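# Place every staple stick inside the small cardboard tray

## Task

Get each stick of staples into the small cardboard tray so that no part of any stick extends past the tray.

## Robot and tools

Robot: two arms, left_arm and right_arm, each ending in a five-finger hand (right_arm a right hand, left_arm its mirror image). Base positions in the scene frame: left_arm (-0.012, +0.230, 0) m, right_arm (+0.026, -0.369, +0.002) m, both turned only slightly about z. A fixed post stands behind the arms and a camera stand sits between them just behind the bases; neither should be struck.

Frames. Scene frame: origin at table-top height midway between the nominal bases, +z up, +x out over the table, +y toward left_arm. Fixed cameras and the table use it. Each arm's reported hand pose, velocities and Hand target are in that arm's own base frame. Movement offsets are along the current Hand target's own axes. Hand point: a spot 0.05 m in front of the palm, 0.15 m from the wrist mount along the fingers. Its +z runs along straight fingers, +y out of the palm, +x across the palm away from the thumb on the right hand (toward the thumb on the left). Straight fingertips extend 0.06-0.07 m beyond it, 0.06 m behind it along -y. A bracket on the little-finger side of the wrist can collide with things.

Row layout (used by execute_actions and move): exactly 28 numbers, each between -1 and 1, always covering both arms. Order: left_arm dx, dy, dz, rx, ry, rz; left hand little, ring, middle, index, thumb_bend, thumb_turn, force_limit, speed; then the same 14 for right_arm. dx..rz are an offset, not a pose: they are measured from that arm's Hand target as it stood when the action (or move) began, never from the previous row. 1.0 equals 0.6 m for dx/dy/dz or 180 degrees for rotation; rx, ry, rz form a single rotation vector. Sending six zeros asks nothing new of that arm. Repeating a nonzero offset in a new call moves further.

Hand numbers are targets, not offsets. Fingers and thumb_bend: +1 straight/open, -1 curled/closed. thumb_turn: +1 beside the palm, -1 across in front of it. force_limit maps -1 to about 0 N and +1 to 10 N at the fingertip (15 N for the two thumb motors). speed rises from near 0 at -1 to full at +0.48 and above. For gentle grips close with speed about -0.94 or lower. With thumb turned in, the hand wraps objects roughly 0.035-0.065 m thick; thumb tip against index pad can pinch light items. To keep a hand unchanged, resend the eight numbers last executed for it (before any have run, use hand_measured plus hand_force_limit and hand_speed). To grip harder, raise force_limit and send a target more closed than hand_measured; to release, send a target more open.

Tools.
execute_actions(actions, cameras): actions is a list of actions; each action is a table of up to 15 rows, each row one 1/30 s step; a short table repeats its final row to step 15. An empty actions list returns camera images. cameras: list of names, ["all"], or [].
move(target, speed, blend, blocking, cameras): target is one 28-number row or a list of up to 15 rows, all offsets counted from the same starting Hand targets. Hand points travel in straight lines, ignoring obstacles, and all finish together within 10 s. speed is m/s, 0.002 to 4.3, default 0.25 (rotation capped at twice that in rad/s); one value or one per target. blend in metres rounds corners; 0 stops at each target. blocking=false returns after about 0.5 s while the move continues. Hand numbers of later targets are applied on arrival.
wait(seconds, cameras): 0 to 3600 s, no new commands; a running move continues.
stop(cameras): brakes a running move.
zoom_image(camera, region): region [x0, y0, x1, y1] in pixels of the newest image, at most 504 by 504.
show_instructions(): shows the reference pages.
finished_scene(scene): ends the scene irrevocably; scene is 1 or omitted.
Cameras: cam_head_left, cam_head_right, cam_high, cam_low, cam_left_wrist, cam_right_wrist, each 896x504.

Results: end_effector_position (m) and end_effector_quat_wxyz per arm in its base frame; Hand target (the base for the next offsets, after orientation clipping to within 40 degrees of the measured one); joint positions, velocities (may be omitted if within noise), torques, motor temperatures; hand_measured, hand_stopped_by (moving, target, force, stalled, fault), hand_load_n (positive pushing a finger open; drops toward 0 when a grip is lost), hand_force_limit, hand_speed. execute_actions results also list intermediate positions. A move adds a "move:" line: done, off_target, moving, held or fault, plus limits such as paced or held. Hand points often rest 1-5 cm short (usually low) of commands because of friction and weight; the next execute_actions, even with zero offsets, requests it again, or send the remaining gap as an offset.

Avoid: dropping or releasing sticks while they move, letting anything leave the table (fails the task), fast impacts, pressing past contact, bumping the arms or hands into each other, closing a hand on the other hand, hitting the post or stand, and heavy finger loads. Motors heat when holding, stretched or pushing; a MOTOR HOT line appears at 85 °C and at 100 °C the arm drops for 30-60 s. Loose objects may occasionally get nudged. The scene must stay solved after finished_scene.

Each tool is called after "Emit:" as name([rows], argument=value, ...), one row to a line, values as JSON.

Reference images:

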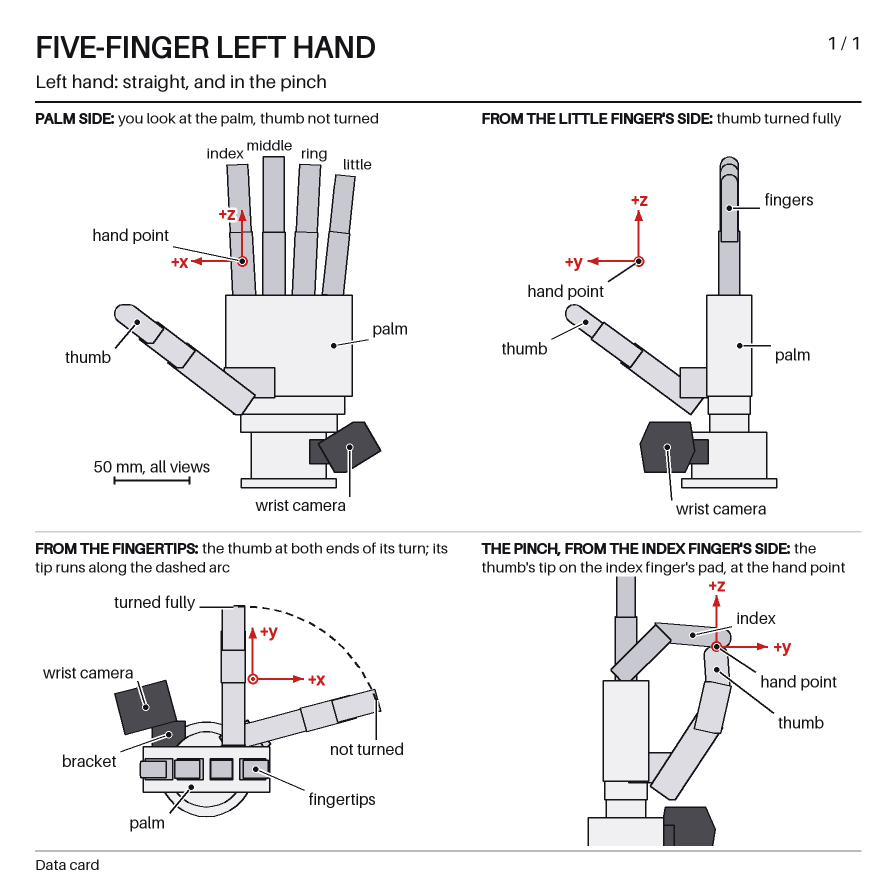

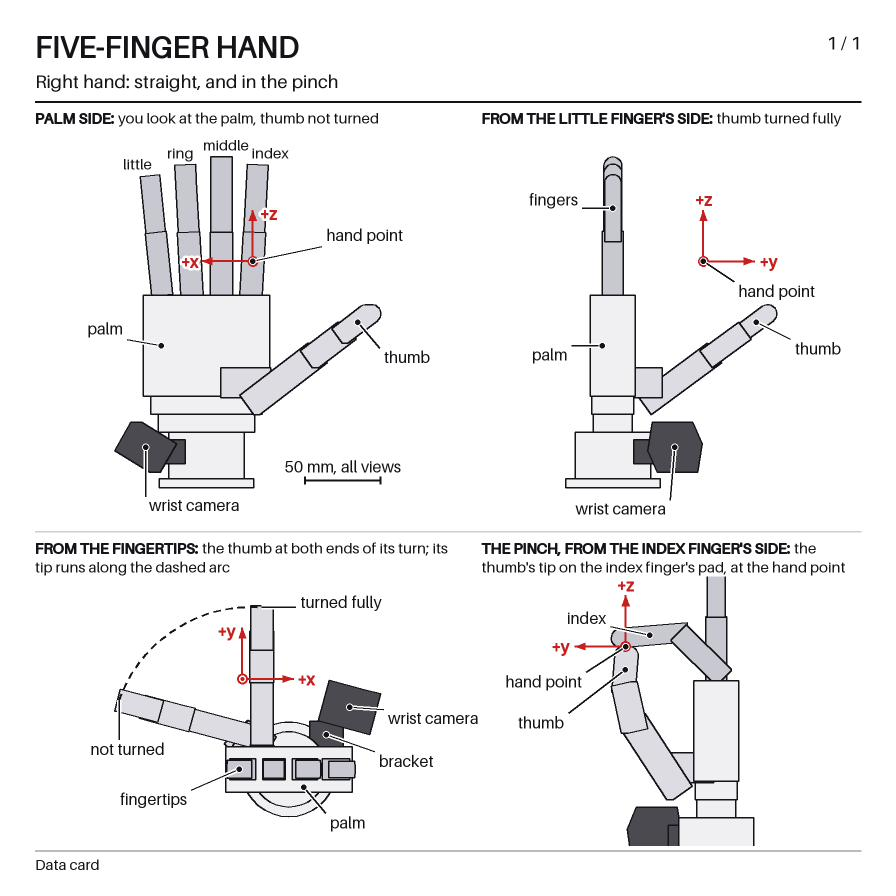

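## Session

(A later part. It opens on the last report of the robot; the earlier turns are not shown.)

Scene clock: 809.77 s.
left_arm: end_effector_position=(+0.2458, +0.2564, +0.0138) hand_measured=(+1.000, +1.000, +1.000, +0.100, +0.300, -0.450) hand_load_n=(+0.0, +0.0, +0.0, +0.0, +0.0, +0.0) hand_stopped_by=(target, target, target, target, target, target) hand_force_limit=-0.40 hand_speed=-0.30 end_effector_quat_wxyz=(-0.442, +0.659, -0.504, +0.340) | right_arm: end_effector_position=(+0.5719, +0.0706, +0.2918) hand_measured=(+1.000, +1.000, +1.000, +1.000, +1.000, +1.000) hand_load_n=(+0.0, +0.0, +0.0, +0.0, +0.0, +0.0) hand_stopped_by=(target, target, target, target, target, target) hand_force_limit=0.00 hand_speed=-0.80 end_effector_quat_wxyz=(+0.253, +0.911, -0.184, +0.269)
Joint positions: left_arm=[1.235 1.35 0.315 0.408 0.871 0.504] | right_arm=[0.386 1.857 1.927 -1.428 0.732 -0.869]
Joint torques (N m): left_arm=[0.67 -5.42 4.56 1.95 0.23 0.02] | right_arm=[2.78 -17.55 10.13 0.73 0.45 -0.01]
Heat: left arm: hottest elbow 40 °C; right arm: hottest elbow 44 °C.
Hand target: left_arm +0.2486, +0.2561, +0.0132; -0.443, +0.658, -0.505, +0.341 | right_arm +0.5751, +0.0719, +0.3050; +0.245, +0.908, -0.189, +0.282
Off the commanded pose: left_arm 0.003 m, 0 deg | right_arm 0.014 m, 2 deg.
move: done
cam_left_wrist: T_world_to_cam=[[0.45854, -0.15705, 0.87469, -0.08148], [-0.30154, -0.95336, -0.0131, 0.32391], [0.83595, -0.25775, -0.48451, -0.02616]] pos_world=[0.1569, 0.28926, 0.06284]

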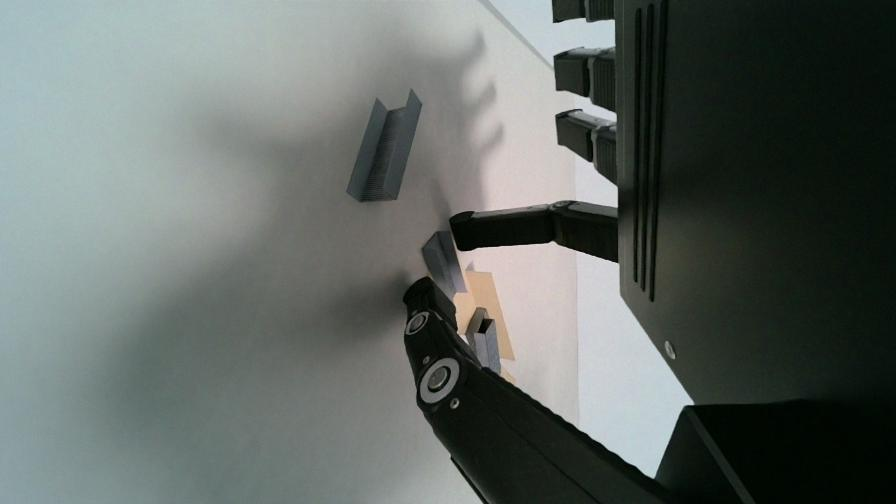

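Emit:
move(target=[0.0,0.0025,0.0115,0,0,0,1,1,1,0.1,0.3,-0.45,-0.4,-0.3,0,0,0,0,0,0,1,1,1,1,1,1,0,-0.8], speed=0.03)

Emit:
move(target=[0,0,0,0,0,0,1,1,1,-0.45,0.3,-0.45,-0.3,-0.93,0,0,0,0,0,0,1,1,1,1,1,1,0,-0.8], speed=0.03, cameras=["cam_left_wrist"])

Emit:
zoom_image(camera="cam_left_wrist", region=[320, 150, 520, 350])

Scene clock: 817.67 s.
left_arm: end_effector_position=(+0.2492, +0.2596, +0.0127) hand_measured=(+1.000, +1.000, +1.000, +0.100, +0.300, -0.450) hand_load_n=(+0.0, +0.0, +0.0, +0.0, -1.0, +0.5) hand_stopped_by=(target, target, target, target, target, target) hand_force_limit=-0.40 hand_speed=-0.30 end_effector_quat_wxyz=(-0.447, +0.658, -0.502, +0.339) | right_arm: end_effector_position=(+0.5719, +0.0706, +0.2918) hand_measured=(+1.000, +1.000, +1.000, +1.000, +1.000, +1.000) hand_load_n=(+0.0, -0.5, +0.0, +0.0, +0.0, +0.0) hand_stopped_by=(target, target, target, target, target, target) hand_force_limit=0.00 hand_speed=-0.80 end_effector_quat_wxyz=(+0.253, +0.911, -0.184, +0.269)
Joint positions: left_arm=[1.227 1.37 0.315 0.451 0.861 0.486] | right_arm=[0.386 1.857 1.927 -1.428 0.732 -0.869]
Joint torques (N m): left_arm=[-0.38 -5.13 4.81 1.78 0.05 0.07] | right_arm=[1.73 -17.61 10.03 0.8 0.46 -0.08]
Heat: left arm: hottest elbow 39 °C; right arm: hottest elbow 44 °C.
Hand target: left_arm +0.2541, +0.2576, +0.0091; -0.443, +0.658, -0.505, +0.341 | right_arm +0.5751, +0.0719, +0.3050; +0.245, +0.908, -0.189, +0.282
Off the commanded pose: left_arm 0.006 m, 1 deg | right_arm 0.014 m, 2 deg.
move: done

Scene clock: 819.23 s.
left_arm: end_effector_position=(+0.2502, +0.2601, +0.0136) hand_measured=(+1.000, +1.000, +1.000, -0.148, +0.300, -0.450) hand_load_n=(+0.0, +0.0, +0.0, +3.0, +0.0, +0.0) hand_stopped_by=(target, target, target, force, target, target) hand_force_limit=-0.30 hand_speed=-0.93 end_effector_quat_wxyz=(-0.449, +0.657, -0.502, +0.339) | right_arm: end_effector_position=(+0.5719, +0.0706, +0.2918) hand_measured=(+1.000, +1.000, +1.000, +1.000, +1.000, +1.000) hand_load_n=(+0.0, +0.0, +0.0, +0.0, +0.0, +0.0) hand_stopped_by=(target, target, target, target, target, target) hand_force_limit=0.00 hand_speed=-0.80 end_effector_quat_wxyz=(+0.253, +0.911, -0.184, +0.269)
Joint positions: left_arm=[1.225 1.37 0.315 0.458 0.861 0.483] | right_arm=[0.386 1.857 1.927 -1.428 0.732 -0.869]
Joint torques (N m): left_arm=[-0.32 -4.54 4.63 1.83 0.06 0.09] | right_arm=[1.79 -17.49 9.98 0.76 0.42 -0.1]
Heat: left arm: hottest elbow 39 °C; right arm: hottest elbow 44 °C.
Hand target: left_arm +0.2541, +0.2577, +0.0091; -0.443, +0.658, -0.505, +0.341 | right_arm +0.5751, +0.0719, +0.3050; +0.245, +0.908, -0.189, +0.282
Off the commanded pose: left_arm 0.006 m, 1 deg | right_arm 0.014 m, 2 deg.
move: done
cam_left_wrist: T_world_to_cam=[[0.45122, -0.163, 0.8774, -0.07947], [-0.29504, -0.95514, -0.02571, 0.32772], [0.84223, -0.24727, -0.47907, -0.03334]] pos_world=[0.16064, 0.29182, 0.06218]

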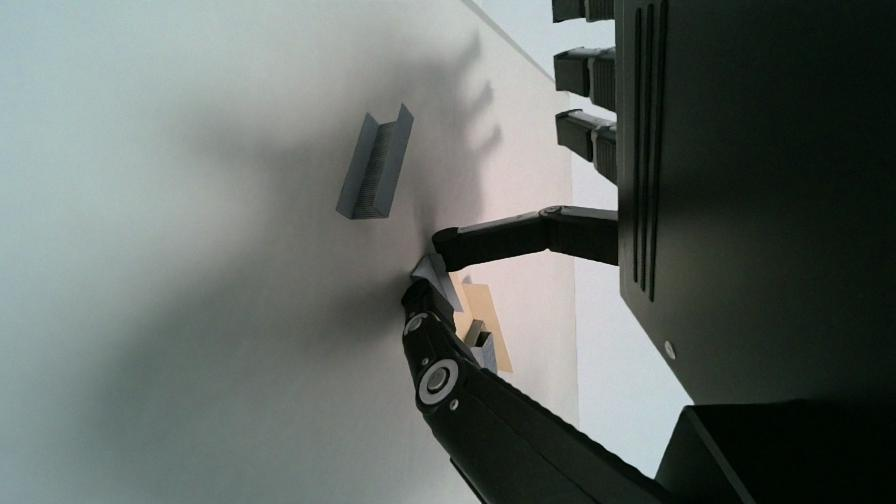

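Scaled by 2.520 from the camera's image (finer frame: 1280x720).

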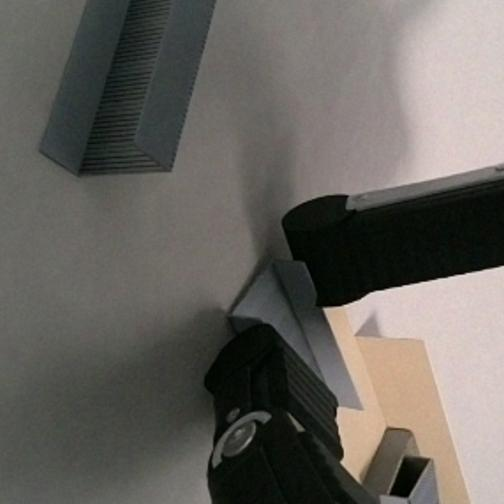

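Emit:
move(target=[0,-0.0108,-0.0044,0,0,0,1,1,1,-0.45,0.3,-0.45,-0.3,-0.93,0,0,0,0,0,0,1,1,1,1,1,1,0,-0.8], speed=0.03)

Scene clock: 832.20 s.
left_arm: end_effector_position=(+0.2494, +0.2582, +0.0139) hand_measured=(+1.000, +1.000, +1.000, -0.148, +0.300, -0.450) hand_load_n=(+0.0, +0.0, +0.0, +3.0, +0.5, -0.5) hand_stopped_by=(target, target, target, force, target, target) hand_force_limit=-0.30 hand_speed=-0.93 end_effector_quat_wxyz=(-0.445, +0.660, -0.501, +0.339) | right_arm: end_effector_position=(+0.5719, +0.0706, +0.2918) hand_measured=(+1.000, +1.000, +1.000, +1.000, +1.000, +1.000) hand_load_n=(+0.0, +0.0, +0.0, +0.0, +0.0, +0.0) hand_stopped_by=(target, target, target, target, target, target) hand_force_limit=0.00 hand_speed=-0.80 end_effector_quat_wxyz=(+0.253, +0.911, -0.184, +0.269)
Joint positions: left_arm=[1.225 1.361 0.315 0.439 0.859 0.482] | right_arm=[0.386 1.857 1.927 -1.428 0.732 -0.869]
Joint torques (N m): left_arm=[0.38 -6.83 5.39 0.7 0.11 0.06] | right_arm=[2.02 -17.79 10.03 0.75 0.44 -0.05]
Heat: left arm: hottest elbow 39 °C; right arm: hottest elbow 44 °C.
Hand target: left_arm +0.2541, +0.2576, +0.0161; -0.443, +0.658, -0.505, +0.341 | right_arm +0.5751, +0.0719, +0.3050; +0.245, +0.908, -0.189, +0.282
Off the commanded pose: left_arm 0.005 m, 1 deg | right_arm 0.014 m, 2 deg.
move: done

Emit:
move(target=[0.018,-0.006,0.0025,0,0,0,1,1,1,-0.45,0.3,-0.45,-0.3,-0.93,0,0,0,0,0,0,1,1,1,1,1,1,0,-0.8], speed=0.02, cameras=["cam_left_wrist"])

Emit:
zoom_image(camera="cam_left_wrist", region=[320, 150, 520, 350])

Scene clock: 836.33 s.
left_arm: end_effector_position=(+0.2555, +0.2520, +0.0160) hand_measured=(+1.000, +1.000, +1.000, -0.148, +0.300, -0.450) hand_load_n=(-0.5, +0.0, +0.0, +2.0, +2.0, -0.5) hand_stopped_by=(target, target, target, force, target, target) hand_force_limit=-0.30 hand_speed=-0.93 end_effector_quat_wxyz=(-0.444, +0.660, -0.504, +0.337) | right_arm: end_effector_position=(+0.5719, +0.0706, +0.2918) hand_measured=(+1.000, +1.000, +1.000, +1.000, +1.000, +1.000) hand_load_n=(+0.0, -0.5, +0.0, +0.0, +0.0, +0.0) hand_stopped_by=(target, target, target, target, target, target) hand_force_limit=0.00 hand_speed=-0.80 end_effector_quat_wxyz=(+0.253, +0.911, -0.184, +0.269)
Joint positions: left_arm=[1.191 1.339 0.307 0.437 0.829 0.466] | right_arm=[0.386 1.857 1.927 -1.428 0.732 -0.869]
Joint torques (N m): left_arm=[0.44 -7.36 4.6 1.42 0.21 -0.05] | right_arm=[2.61 -17.85 10.21 0.75 0.42 -0.05]
Heat: left arm: hottest elbow 39 °C; right arm: hottest elbow 44 °C.
Hand target: left_arm +0.2595, +0.2478, +0.0189; -0.443, +0.658, -0.505, +0.341 | right_arm +0.5751, +0.0719, +0.3050; +0.245, +0.908, -0.189, +0.282
Off the commanded pose: left_arm 0.006 m, 1 deg | right_arm 0.014 m, 2 deg.
move: done
cam_left_wrist: T_world_to_cam=[[0.4609, -0.15813, 0.87325, -0.08886], [-0.29658, -0.95487, -0.01638, 0.32172], [0.83643, -0.25144, -0.48699, -0.03602]] pos_world=[0.1665, 0.2841, 0.06533]

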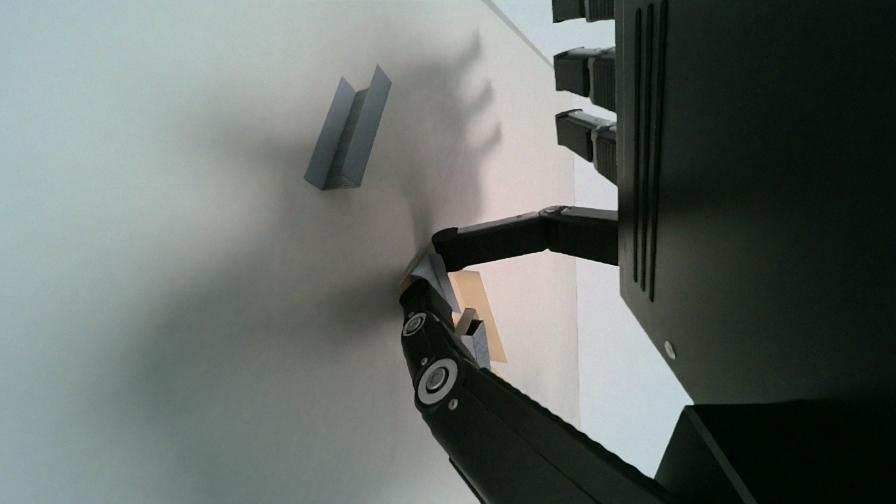

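Scaled by 2.520 from the camera's image (finer frame: 1280x720).

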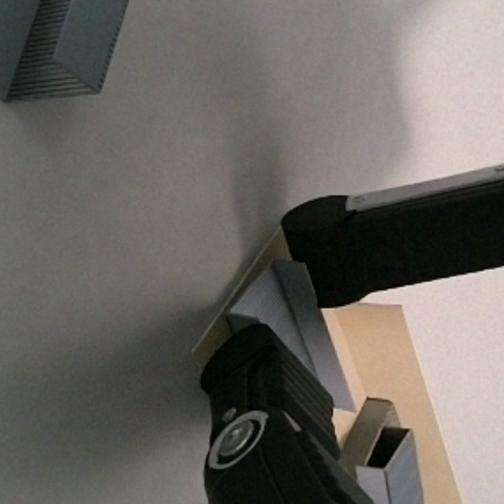

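Emit:
move(target=[0.0163,0.0,0.0,0,0,0,1,1,1,-0.45,0.3,-0.45,-0.3,-0.93,0,0,0,0,0,0,1,1,1,1,1,1,0,-0.8], speed=0.02, cameras=["cam_left_wrist"])

Emit:
zoom_image(camera="cam_left_wrist", region=[320, 150, 520, 350])

Scene clock: 840.33 s.
left_arm: end_effector_position=(+0.2574, +0.2408, +0.0148) hand_measured=(+1.000, +1.000, +1.000, -0.148, +0.300, -0.450) hand_load_n=(+0.0, +0.0, +0.0, +2.5, +1.5, -0.5) hand_stopped_by=(target, target, target, force, target, target) hand_force_limit=-0.30 hand_speed=-0.93 end_effector_quat_wxyz=(-0.439, +0.663, -0.503, +0.338) | right_arm: end_effector_position=(+0.5719, +0.0706, +0.2918) hand_measured=(+1.000, +1.000, +1.000, +1.000, +1.000, +1.000) hand_load_n=(+0.0, +0.0, +0.0, +0.0, +0.0, +0.0) hand_stopped_by=(target, target, target, target, target, target) hand_force_limit=0.00 hand_speed=-0.80 end_effector_quat_wxyz=(+0.253, +0.911, -0.184, +0.269)
Joint positions: left_arm=[1.168 1.317 0.286 0.437 0.81 0.446] | right_arm=[0.386 1.857 1.927 -1.428 0.732 -0.869]
Joint torques (N m): left_arm=[0.56 -6.53 4.51 2.06 0.17 -0.05] | right_arm=[1.55 -16.73 10 0.98 0.44 -0.03]
Heat: left arm: hottest elbow 38 °C; right arm: hottest elbow 44 °C.
Hand target: left_arm +0.2620, +0.2384, +0.0190; -0.443, +0.658, -0.505, +0.341 | right_arm +0.5751, +0.0719, +0.3050; +0.245, +0.908, -0.189, +0.282
Off the commanded pose: left_arm 0.007 m, 1 deg | right_arm 0.014 m, 2 deg.
move: done
cam_left_wrist: T_world_to_cam=[[0.4651, -0.1476, 0.87286, -0.09412], [-0.2967, -0.95496, -0.00339, 0.31151], [0.83405, -0.25741, -0.48795, -0.03895]] pos_world=[0.16869, 0.27356, 0.06421]

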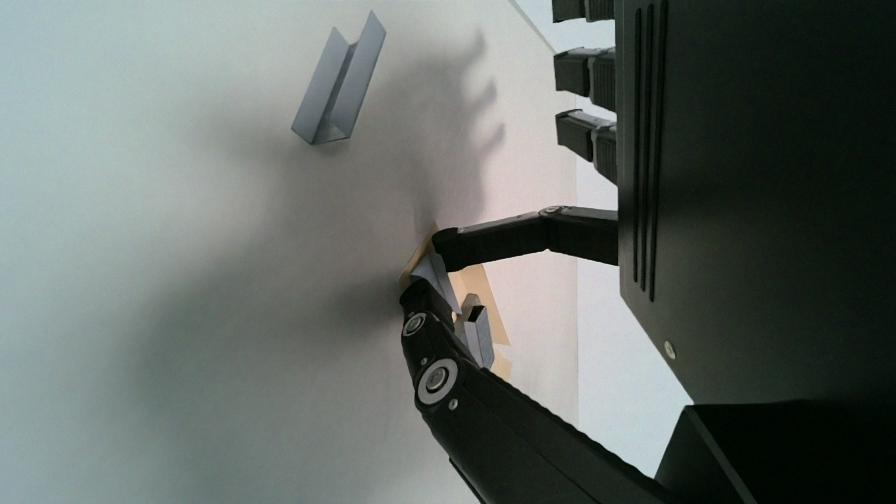

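Scaled by 2.520 from the camera's image (finer frame: 1280x720).

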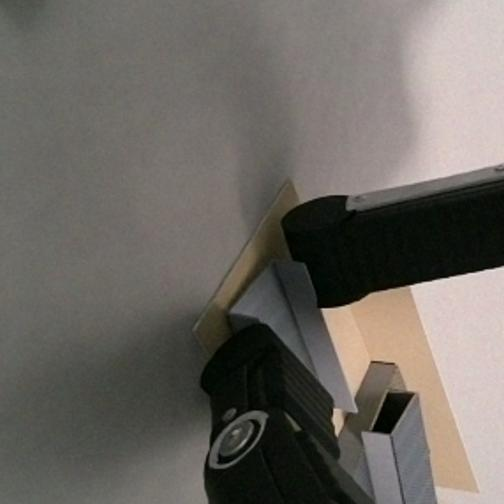

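Emit:
move(target=[0,0,0,0,0,0,1,1,1,0.05,0.3,-0.45,-0.4,-0.9,0,0,0,0,0,0,1,1,1,1,1,1,0,-0.8], speed=0.03)

Emit:
move(target=[0,-0.12,-0.05,0,0,0,1,1,1,0.0,0.3,-0.45,-0.4,-0.3,0,0,0,0,0,0,1,1,1,1,1,1,0,-0.8], speed=0.06, cameras=["cam_left_wrist"])

Emit:
zoom_image(camera="cam_left_wrist", region=[180, 0, 480, 300])

Scene clock: 862.20 s.
left_arm: end_effector_position=(+0.2574, +0.2408, +0.0148) hand_measured=(+1.000, +1.000, +1.000, +0.050, +0.300, -0.450) hand_load_n=(+0.0, +0.0, +0.0, +0.0, +0.0, +0.0) hand_stopped_by=(target, target, target, target, target, target) hand_force_limit=-0.40 hand_speed=-0.90 end_effector_quat_wxyz=(-0.439, +0.663, -0.503, +0.338) | right_arm: end_effector_position=(+0.5719, +0.0706, +0.2918) hand_measured=(+1.000, +1.000, +1.000, +1.000, +1.000, +1.000) hand_load_n=(+0.0, +0.0, +0.0, +0.0, -0.5, +0.0) hand_stopped_by=(target, target, target, target, target, target) hand_force_limit=0.00 hand_speed=-0.80 end_effector_quat_wxyz=(+0.253, +0.911, -0.184, +0.269)
Joint positions: left_arm=[1.168 1.317 0.286 0.437 0.81 0.446] | right_arm=[0.386 1.857 1.927 -1.428 0.732 -0.869]
Joint torques (N m): left_arm=[0.38 -5.95 4.49 2.24 0.2 -0.04] | right_arm=[2.49 -17.67 10.02 0.88 0.42 -0.02]
Heat: left arm: hottest elbow 38 °C; right arm: hottest elbow 44 °C.
Hand target: left_arm +0.2620, +0.2384, +0.0189; -0.443, +0.658, -0.505, +0.341 | right_arm +0.5751, +0.0719, +0.3050; +0.245, +0.908, -0.189, +0.282
Off the commanded pose: left_arm 0.007 m, 1 deg | right_arm 0.014 m, 2 deg.
move: done

Scene clock: 863.97 s.
left_arm: end_effector_position=(+0.2512, +0.2263, +0.0770) hand_measured=(+1.000, +1.000, +1.000, +0.000, +0.300, -0.450) hand_load_n=(+0.0, +0.0, +0.0, +0.0, +0.0, +0.0) hand_stopped_by=(target, target, target, target, target, target) hand_force_limit=-0.40 hand_speed=-0.30 end_effector_quat_wxyz=(-0.429, +0.670, -0.501, +0.341) | right_arm: end_effector_position=(+0.5719, +0.0706, +0.2918) hand_measured=(+1.000, +1.000, +1.000, +1.000, +1.000, +1.000) hand_load_n=(+0.0, +0.0, +0.0, +0.0, +0.0, +0.0) hand_stopped_by=(target, target, target, target, target, target) hand_force_limit=0.00 hand_speed=-0.80 end_effector_quat_wxyz=(+0.253, +0.911, -0.184, +0.269)
Joint positions: left_arm=[1.168 1.004 0.343 0.044 0.809 0.445] | right_arm=[0.386 1.857 1.927 -1.428 0.732 -0.869]
Joint torques (N m): left_arm=[-0.15 -4.37 10.13 1.47 0.28 -0.04] | right_arm=[2.2 -18.08 10.14 1.11 0.42 -0.08]
Heat: left arm: hottest elbow 38 °C; right arm: hottest elbow 44 °C.
Hand target: left_arm +0.2613, +0.2383, +0.0969; -0.443, +0.658, -0.505, +0.341 | right_arm +0.5751, +0.0719, +0.3050; +0.245, +0.908, -0.189, +0.282
Off the commanded pose: left_arm 0.025 m, 2 deg | right_arm 0.014 m, 2 deg.
move: off_target (left_arm)
cam_left_wrist: T_world_to_cam=[[0.47355, -0.12669, 0.87161, -0.1544], [-0.29547, -0.9551, 0.0217, 0.29379], [0.82973, -0.26782, -0.48972, -0.00354]] pos_world=[0.16286, 0.26009, 0.12647]

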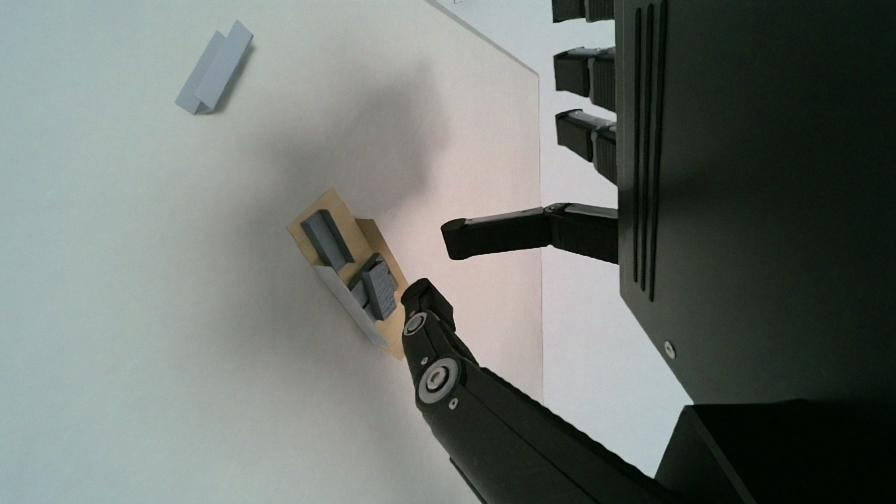

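Scaled by 1.680 from the camera's image (finer frame: 1280x720).

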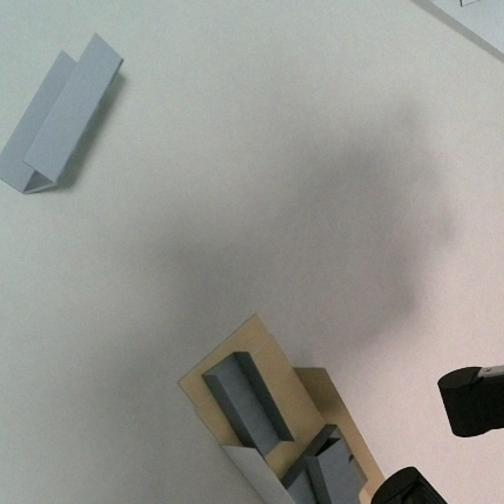

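Emit:
move(target=[-0.1188,0.0233,-0.0053,0,0.2464,0.1001,1,1,1,0.0,0.3,-0.45,-0.4,-0.3,0,0,0,0,0,0,1,1,1,1,1,1,0,-0.8], speed=0.12, cameras=["cam_left_wrist","cam_high"])

Emit:
zoom_image(camera="cam_left_wrist", region=[240, 100, 500, 360])

Scene clock: 891.13 s.
left_arm: end_effector_position=(+0.2339, +0.2915, +0.0814) hand_measured=(+1.000, +1.000, +1.000, +0.000, +0.300, -0.450) hand_load_n=(+0.0, +0.0, +0.0, +0.0, +0.0, +0.0) hand_stopped_by=(target, target, target, target, target, target) hand_force_limit=-0.40 hand_speed=-0.30 end_effector_quat_wxyz=(+0.258, -0.425, +0.724, -0.479) | right_arm: end_effector_position=(+0.5719, +0.0706, +0.2918) hand_measured=(+1.000, +1.000, +1.000, +1.000, +1.000, +1.000) hand_load_n=(+0.0, +0.0, +0.0, +0.0, +0.0, +0.0) hand_stopped_by=(target, target, target, target, target, target) hand_force_limit=0.00 hand_speed=-0.80 end_effector_quat_wxyz=(+0.253, +0.911, -0.184, +0.269)
Joint positions: left_arm=[1.28 1.704 1.097 -1.477 1.083 2.102] | right_arm=[0.386 1.857 1.927 -1.428 0.732 -0.869]
Joint torques (N m): left_arm=[1.2 -11.93 8.01 -0.73 0.56 0.23] | right_arm=[2.32 -16.62 10.11 0.99 0.42 -0.02]
Heat: left arm: hottest elbow 42 °C; right arm: hottest elbow 44 °C.
Hand target: left_arm +0.2350, +0.3051, +0.0851; +0.267, -0.396, +0.728, -0.491 | right_arm +0.5751, +0.0719, +0.3050; +0.245, +0.908, -0.189, +0.282
Off the commanded pose: left_arm 0.014 m, 4 deg | right_arm 0.014 m, 2 deg.
joint sent to its limit (left arm) — joint 6 (wrist roll), upper limit. The joint targets are off in orientation, not in position.
move: off_target (left_arm)
cam_left_wrist: T_world_to_cam=[[0.2481, -0.42809, 0.86901, -0.00086], [-0.8911, -0.45271, 0.0314, 0.34294], [0.37997, -0.78217, -0.49379, 0.28587]] pos_world=[0.19719, 0.37848, 0.13114]
Images, in order (width x height): cam_high 896x504, cam_left_wrist 896x504.

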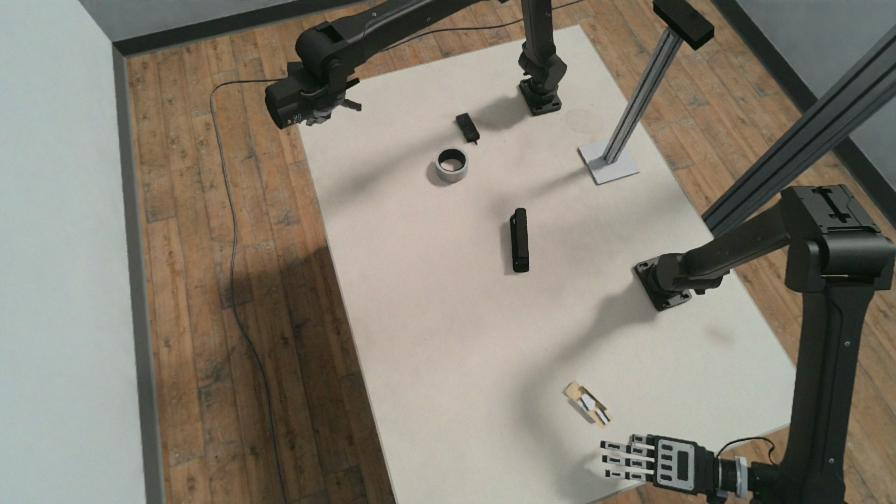

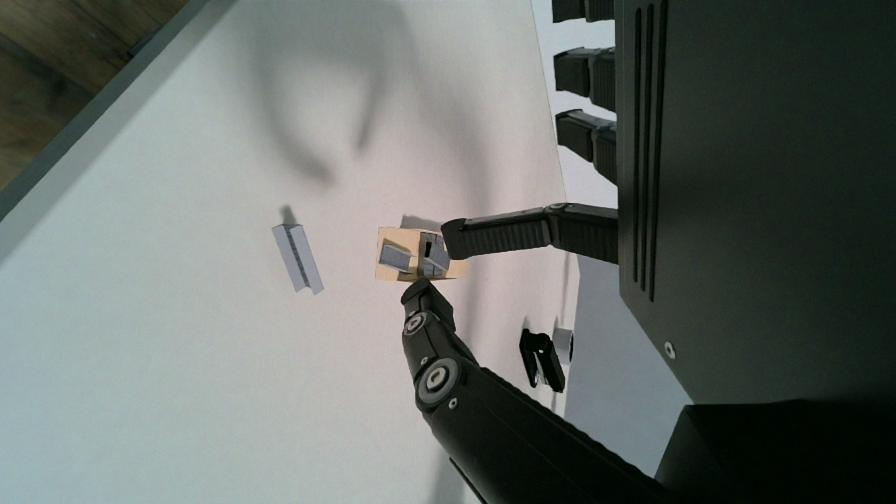

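Scaled by 1.938 from the camera's image (finer frame: 1280x720).

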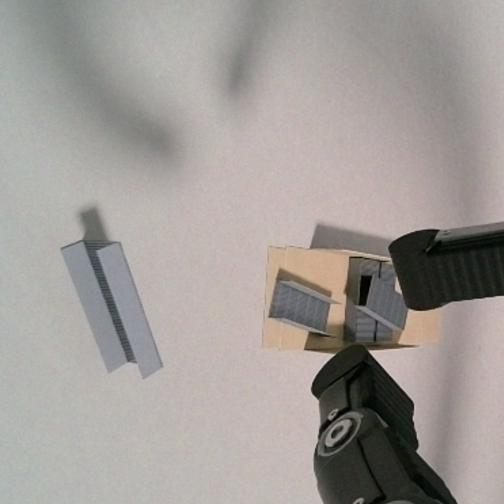

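Emit:
move(target=[0.019,0.0755,0.0355,0,0,0,1,1,1,0.0,0.3,-0.45,-0.4,-0.3,0,0,0,0,0,0,1,1,1,1,1,1,0,-0.8], speed=0.08, cameras=["cam_left_wrist"])

Emit:
zoom_image(camera="cam_left_wrist", region=[300, 150, 520, 370])

Scene clock: 917.53 s.
left_arm: end_effector_position=(+0.2333, +0.2909, +0.0385) hand_measured=(+1.000, +1.000, +1.000, +0.000, +0.300, -0.450) hand_load_n=(+0.0, -0.5, +0.0, +0.0, +0.0, +0.0) hand_stopped_by=(target, target, target, target, target, target) hand_force_limit=-0.40 hand_speed=-0.30 end_effector_quat_wxyz=(+0.261, -0.422, +0.726, -0.475) | right_arm: end_effector_position=(+0.5719, +0.0706, +0.2918) hand_measured=(+1.000, +1.000, +1.000, +1.000, +1.000, +1.000) hand_load_n=(+0.0, +0.0, +0.0, +0.0, -0.5, +0.0) hand_stopped_by=(target, target, target, target, target, target) hand_force_limit=0.00 hand_speed=-0.80 end_effector_quat_wxyz=(+0.253, +0.911, -0.184, +0.269)
Joint positions: left_arm=[1.28 1.768 1.05 -1.356 1.081 2.103] | right_arm=[0.386 1.857 1.927 -1.428 0.732 -0.869]
Joint torques (N m): left_arm=[1.79 -11.99 4.71 -0.28 0.49 0.19] | right_arm=[2.43 -17.44 10.13 0.77 0.43 -0.03]
Heat: left arm: hottest elbow 41 °C; right arm: hottest elbow 44 °C.
Hand target: left_arm +0.2311, +0.2939, +0.0351; +0.267, -0.396, +0.728, -0.491 | right_arm +0.5751, +0.0719, +0.3050; +0.245, +0.908, -0.189, +0.282
Off the commanded pose: left_arm 0.005 m, 4 deg | right_arm 0.014 m, 2 deg.
joint sent to its limit (left arm) — joint 6 (wrist roll), upper limit. The joint targets are off in orientation, not in position.
move: off_target (left_arm)
cam_left_wrist: T_world_to_cam=[[0.24626, -0.43834, 0.86442, 0.03985], [-0.89175, -0.45184, 0.02493, 0.34366], [0.37965, -0.77698, -0.50216, 0.26329]] pos_world=[0.19669, 0.37732, 0.0892]

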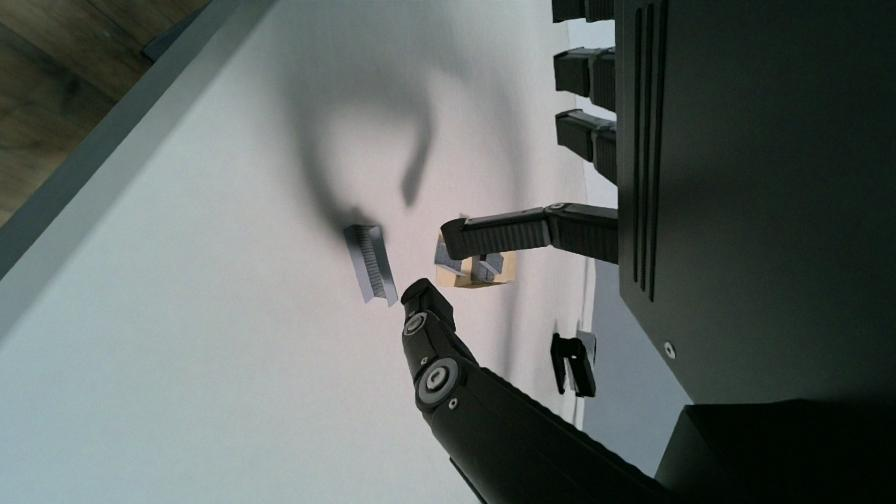

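Scaled by 2.291 from the camera's image (finer frame: 1280x720).

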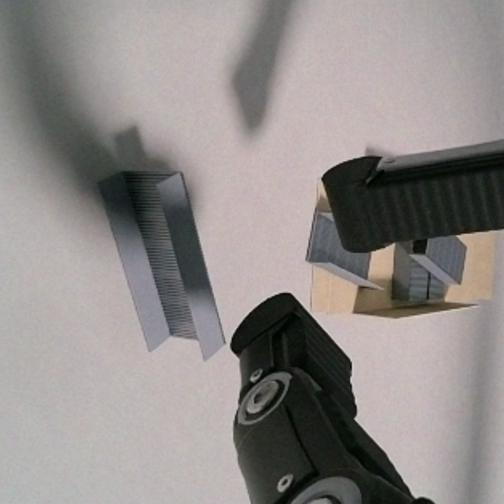

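Emit:
move(target=[-0.0067,0.0348,0.0023,0,0,0,1,1,1,0.0,0.3,-0.45,-0.4,-0.3,0,0,0,0,0,0,1,1,1,1,1,1,0,-0.8], speed=0.04, cameras=["cam_left_wrist"])

Emit:
zoom_image(camera="cam_left_wrist", region=[320, 150, 520, 350])

Scene clock: 934.53 s.
left_arm: end_effector_position=(+0.2331, +0.2951, +0.0196) hand_measured=(+1.000, +1.000, +1.000, +0.000, +0.300, -0.450) hand_load_n=(+0.0, -0.5, +0.0, +0.0, +0.0, +0.0) hand_stopped_by=(target, target, target, target, target, target) hand_force_limit=-0.40 hand_speed=-0.30 end_effector_quat_wxyz=(+0.259, -0.422, +0.729, -0.473) | right_arm: end_effector_position=(+0.5719, +0.0706, +0.2918) hand_measured=(+1.000, +1.000, +1.000, +1.000, +1.000, +1.000) hand_load_n=(+0.0, +0.0, +0.0, +0.0, +0.0, +0.0) hand_stopped_by=(target, target, target, target, target, target) hand_force_limit=0.00 hand_speed=-0.80 end_effector_quat_wxyz=(+0.253, +0.911, -0.184, +0.269)
Joint positions: left_arm=[1.281 1.809 1.05 -1.312 1.073 2.103] | right_arm=[0.386 1.857 1.927 -1.428 0.732 -0.869]
Joint torques (N m): left_arm=[2.78 -12.28 4.9 -0.08 0.53 0.2] | right_arm=[1.55 -17.44 10.18 0.75 0.41 -0.08]
Heat: left arm: hottest elbow 40 °C; right arm: hottest elbow 44 °C.
Hand target: left_arm +0.2277, +0.3008, +0.0151; +0.267, -0.396, +0.728, -0.491 | right_arm +0.5751, +0.0719, +0.3050; +0.245, +0.908, -0.189, +0.282
Off the commanded pose: left_arm 0.009 m, 4 deg | right_arm 0.014 m, 2 deg.
joint sent to its limit (left arm) — joint 6 (wrist roll), upper limit. The joint targets are off in orientation, not in position.
move: off_target (left_arm)
cam_left_wrist: T_world_to_cam=[[0.25001, -0.44234, 0.8613, 0.05841], [-0.89289, -0.44938, 0.02839, 0.34534], [0.37449, -0.77614, -0.50731, 0.25819]] pos_world=[0.19706, 0.38142, 0.07087]

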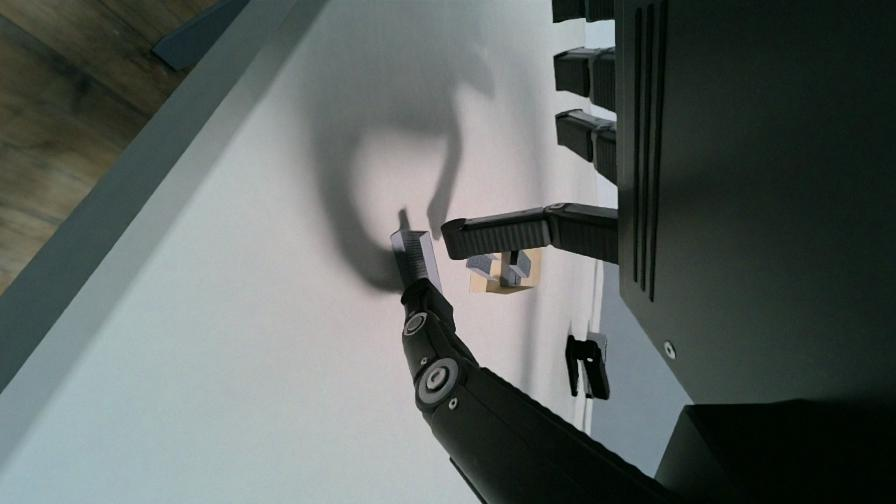

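Scaled by 2.520 from the camera's image (finer frame: 1280x720).

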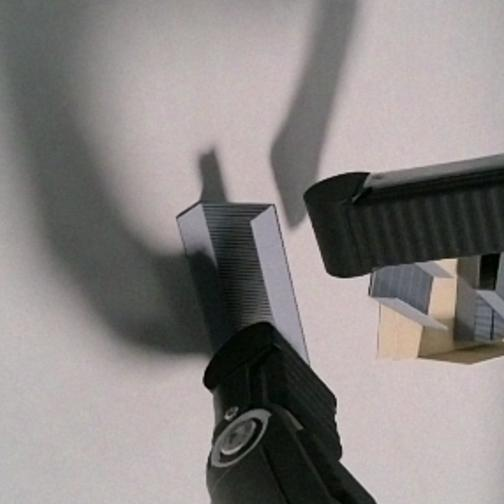

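Emit:
move(target=[0,0.0045,-0.0112,0,0,0,1,1,1,0.0,0.3,-0.45,-0.4,-0.3,0,0,0,0,0,0,1,1,1,1,1,1,0,-0.8], speed=0.04, cameras=["cam_left_wrist"])

Emit:
zoom_image(camera="cam_left_wrist", region=[320, 150, 520, 350])

Scene clock: 942.57 s.
left_arm: end_effector_position=(+0.2267, +0.2984, +0.0183) hand_measured=(+1.000, +1.000, +1.000, +0.000, +0.300, -0.450) hand_load_n=(+0.0, -0.5, -0.5, +0.0, +0.0, +0.0) hand_stopped_by=(target, target, target, target, target, target) hand_force_limit=-0.40 hand_speed=-0.30 end_effector_quat_wxyz=(+0.258, -0.428, +0.728, -0.469) | right_arm: end_effector_position=(+0.5719, +0.0706, +0.2918) hand_measured=(+1.000, +1.000, +1.000, +1.000, +1.000, +1.000) hand_load_n=(+0.0, +0.0, +0.0, +0.0, +0.0, +0.0) hand_stopped_by=(target, target, target, target, target, target) hand_force_limit=0.00 hand_speed=-0.80 end_effector_quat_wxyz=(+0.253, +0.911, -0.184, +0.269)
Joint positions: left_arm=[1.296 1.809 1.05 -1.312 1.062 2.103] | right_arm=[0.386 1.857 1.927 -1.428 0.732 -0.869]
Joint torques (N m): left_arm=[2.49 -12.57 5.04 -0.31 0.43 0.22] | right_arm=[2.49 -17.44 9.99 0.79 0.44 -0.08]
Heat: left arm: hottest elbow 40 °C; right arm: hottest elbow 44 °C.
Hand target: left_arm +0.2217, +0.3048, +0.0152; +0.267, -0.396, +0.728, -0.491 | right_arm +0.5751, +0.0719, +0.3050; +0.245, +0.908, -0.189, +0.282
Off the commanded pose: left_arm 0.009 m, 5 deg | right_arm 0.014 m, 2 deg.
joint sent to its limit (left arm) — joint 6 (wrist roll), upper limit. The joint targets are off in orientation, not in position.
move: off_target (left_arm)
cam_left_wrist: T_world_to_cam=[[0.26243, -0.44203, 0.85775, 0.05976], [-0.88809, -0.4583, 0.03553, 0.34258], [0.3774, -0.77108, -0.51283, 0.26046]] pos_world=[0.19026, 0.38426, 0.07014]

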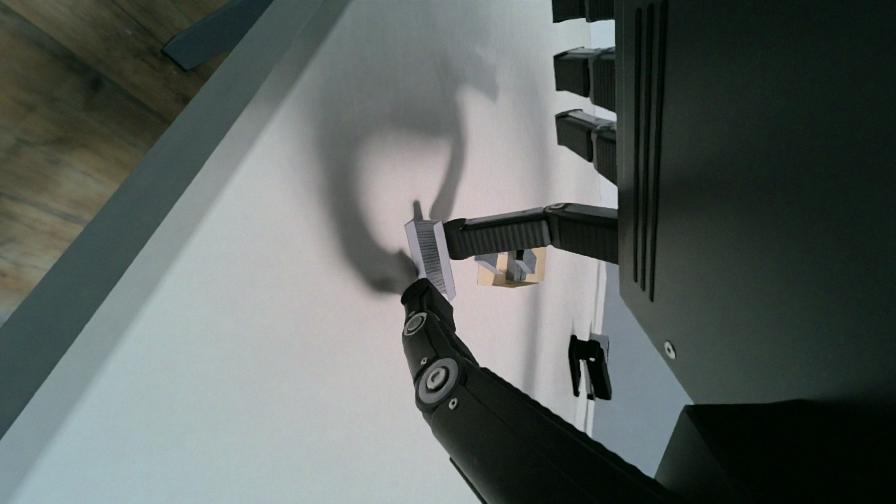

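Scaled by 2.520 from the camera's image (finer frame: 1280x720).

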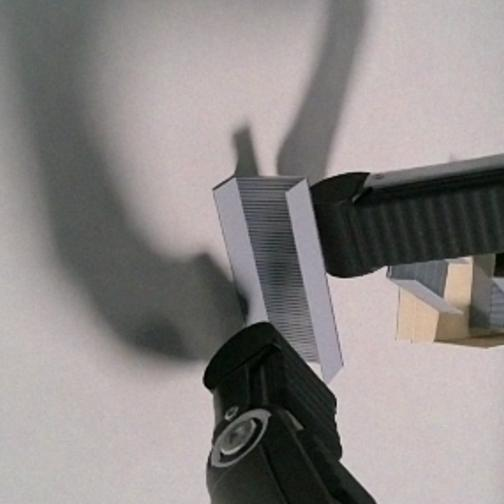

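Emit:
move(target=[0,0.013,0.0053,0,0,0,1,1,1,0.0,0.3,-0.45,-0.4,-0.3,0,0,0,0,0,0,1,1,1,1,1,1,0,-0.8], speed=0.03, cameras=["cam_left_wrist"])

Emit:
zoom_image(camera="cam_left_wrist", region=[320, 150, 520, 350])

Scene clock: 946.83 s.
left_arm: end_effector_position=(+0.2271, +0.2996, +0.0132) hand_measured=(+1.000, +1.000, +1.000, +0.000, +0.300, -0.450) hand_load_n=(+0.0, +0.0, +0.0, +0.0, +0.0, +0.0) hand_stopped_by=(target, target, target, target, target, target) hand_force_limit=-0.40 hand_speed=-0.30 end_effector_quat_wxyz=(+0.259, -0.428, +0.729, -0.468) | right_arm: end_effector_position=(+0.5719, +0.0706, +0.2918) hand_measured=(+1.000, +1.000, +1.000, +1.000, +1.000, +1.000) hand_load_n=(+0.0, +0.0, +0.0, +0.0, +0.0, +0.0) hand_stopped_by=(target, target, target, target, target, target) hand_force_limit=0.00 hand_speed=-0.80 end_effector_quat_wxyz=(+0.253, +0.911, -0.184, +0.269)
Joint positions: left_arm=[1.296 1.821 1.05 -1.3 1.062 2.103] | right_arm=[0.386 1.857 1.927 -1.428 0.732 -0.869]
Joint torques (N m): left_arm=[2.43 -11.34 4.48 -0.08 0.53 0.25] | right_arm=[2.2 -17.73 9.98 0.81 0.43 -0.07]
Heat: left arm: hottest elbow 40 °C; right arm: hottest elbow 44 °C.
Hand target: left_arm +0.2217, +0.3047, +0.0068; +0.267, -0.396, +0.728, -0.491 | right_arm +0.5751, +0.0719, +0.3050; +0.245, +0.908, -0.189, +0.282
Off the commanded pose: left_arm 0.010 m, 5 deg | right_arm 0.014 m, 2 deg.
joint sent to its limit (left arm) — joint 6 (wrist roll), upper limit. The joint targets are off in orientation, not in position.
move: off_target (left_arm)
cam_left_wrist: T_world_to_cam=[[0.26213, -0.44299, 0.85735, 0.06492], [-0.88812, -0.4583, 0.03474, 0.34359], [0.37753, -0.77053, -0.51357, 0.25844]] pos_world=[0.19056, 0.38536, 0.06513]

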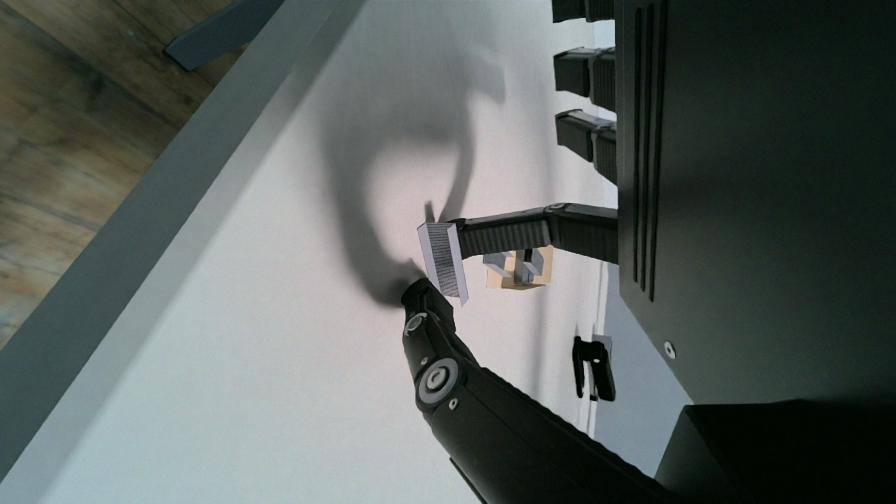

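Scaled by 2.520 from the camera's image (finer frame: 1280x720).

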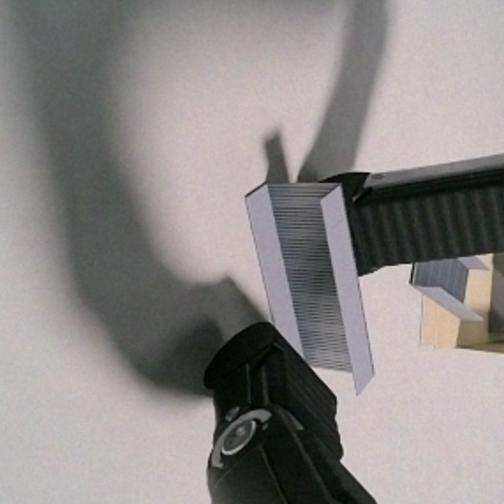

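Emit:
move(target=[0,0,0,0,0,0,1,1,1,-0.6,0.3,-0.45,-0.45,-0.93,0,0,0,0,0,0,1,1,1,1,1,1,0,-0.8], speed=0.03, cameras=["cam_left_wrist"])

Emit:
zoom_image(camera="cam_left_wrist", region=[320, 150, 520, 350])

Scene clock: 953.50 s.
left_arm: end_effector_position=(+0.2273, +0.2998, +0.0126) hand_measured=(+1.000, +1.000, +1.000, -0.280, +0.300, -0.450) hand_load_n=(+0.0, +0.0, +0.0, +2.5, +0.0, +0.5) hand_stopped_by=(target, target, target, force, target, target) hand_force_limit=-0.45 hand_speed=-0.93 end_effector_quat_wxyz=(+0.259, -0.427, +0.728, -0.469) | right_arm: end_effector_position=(+0.5719, +0.0706, +0.2918) hand_measured=(+1.000, +1.000, +1.000, +1.000, +1.000, +1.000) hand_load_n=(+0.0, +0.0, +0.0, +0.0, -0.5, +0.0) hand_stopped_by=(target, target, target, target, target, target) hand_force_limit=0.00 hand_speed=-0.80 end_effector_quat_wxyz=(+0.253, +0.911, -0.184, +0.269)
Joint positions: left_arm=[1.296 1.822 1.05 -1.298 1.064 2.103] | right_arm=[0.386 1.857 1.927 -1.428 0.732 -0.869]
Joint torques (N m): left_arm=[2.61 -12.45 4.34 -0.17 0.47 0.26] | right_arm=[1.96 -17.85 10.11 0.9 0.45 -0.04]
Heat: left arm: hottest elbow 39 °C; right arm: hottest elbow 44 °C.
Hand target: left_arm +0.2217, +0.3048, +0.0068; +0.267, -0.396, +0.728, -0.491 | right_arm +0.5751, +0.0719, +0.3050; +0.245, +0.908, -0.189, +0.282
Off the commanded pose: left_arm 0.009 m, 5 deg | right_arm 0.014 m, 2 deg.
joint sent to its limit (left arm) — joint 6 (wrist roll), upper limit. The joint targets are off in orientation, not in position.
move: done
cam_left_wrist: T_world_to_cam=[[0.26147, -0.44296, 0.85757, 0.06556], [-0.88789, -0.45882, 0.03372, 0.34411], [0.37853, -0.77024, -0.51327, 0.25789]] pos_world=[0.19077, 0.38556, 0.06454]

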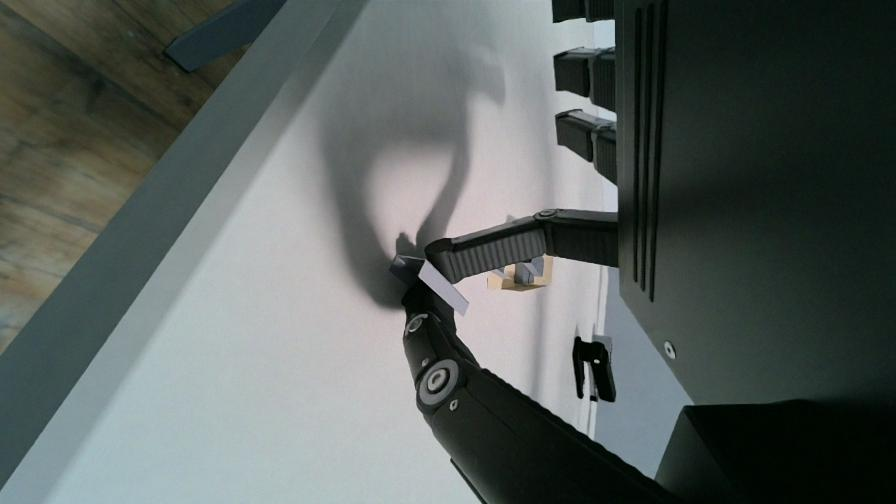

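Scaled by 2.520 from the camera's image (finer frame: 1280x720).

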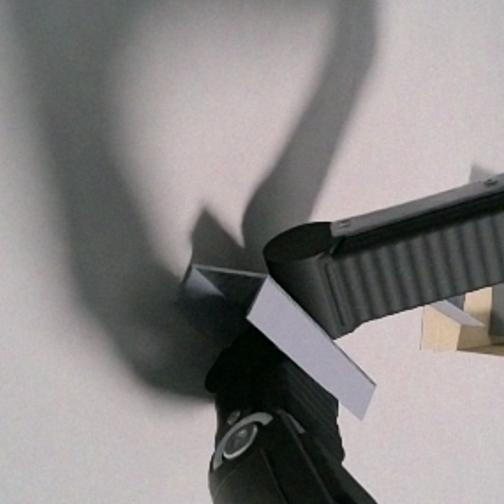

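Emit:
move(target=[0,-0.045,-0.018,0,0,0,1,1,1,-0.6,0.3,-0.45,-0.45,-0.93,0,0,0,0,0,0,1,1,1,1,1,1,0,-0.8], speed=0.03, cameras=["cam_left_wrist"])

Emit:
zoom_image(camera="cam_left_wrist", region=[320, 150, 520, 350])

Scene clock: 959.63 s.
left_arm: end_effector_position=(+0.2248, +0.2919, +0.0263) hand_measured=(+1.000, +1.000, +1.000, -0.280, +0.300, -0.450) hand_load_n=(+0.0, +0.0, -0.5, +2.0, +1.0, +0.5) hand_stopped_by=(target, target, target, force, target, target) hand_force_limit=-0.45 hand_speed=-0.93 end_effector_quat_wxyz=(+0.249, -0.433, +0.723, -0.477) | right_arm: end_effector_position=(+0.5719, +0.0706, +0.2918) hand_measured=(+1.000, +1.000, +1.000, +1.000, +1.000, +1.000) hand_load_n=(+0.0, +0.0, +0.0, +0.0, +0.0, +0.0) hand_stopped_by=(target, target, target, target, target, target) hand_force_limit=0.00 hand_speed=-0.80 end_effector_quat_wxyz=(+0.253, +0.911, -0.184, +0.269)
Joint positions: left_arm=[1.296 1.798 1.05 -1.352 1.062 2.103] | right_arm=[0.386 1.857 1.927 -1.428 0.732 -0.869]
Joint torques (N m): left_arm=[3.02 -14.92 5.97 -0.94 0.53 0.22] | right_arm=[2.37 -17.49 10.02 0.73 0.46 0.02]
Heat: left arm: hottest elbow 39 °C; right arm: hottest elbow 44 °C.
Hand target: left_arm +0.2218, +0.3047, +0.0359; +0.267, -0.396, +0.728, -0.491 | right_arm +0.5751, +0.0719, +0.3050; +0.245, +0.908, -0.189, +0.282
Off the commanded pose: left_arm 0.016 m, 5 deg | right_arm 0.014 m, 2 deg.
joint sent to its limit (left arm) — joint 6 (wrist roll), upper limit. The joint targets are off in orientation, not in position.
move: off_target (left_arm)
cam_left_wrist: T_world_to_cam=[[0.26933, -0.41842, 0.8674, 0.04187], [-0.88781, -0.45687, 0.05528, 0.33668], [0.37317, -0.78498, -0.49452, 0.26476]] pos_world=[0.18884, 0.37917, 0.076]

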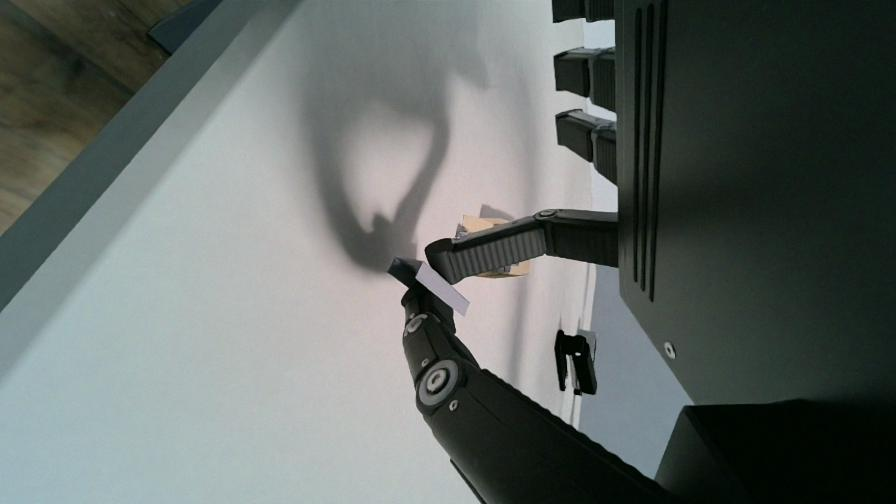

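Scaled by 2.520 from the camera's image (finer frame: 1280x720).

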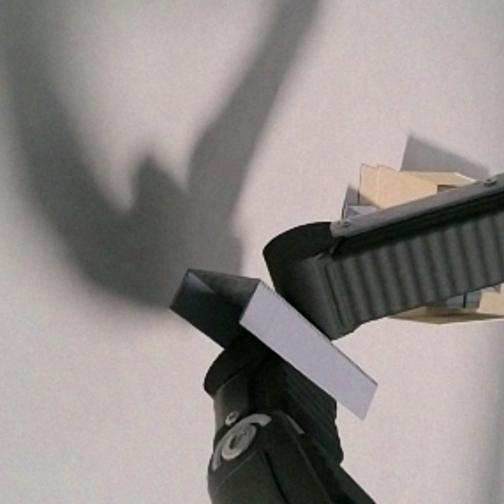

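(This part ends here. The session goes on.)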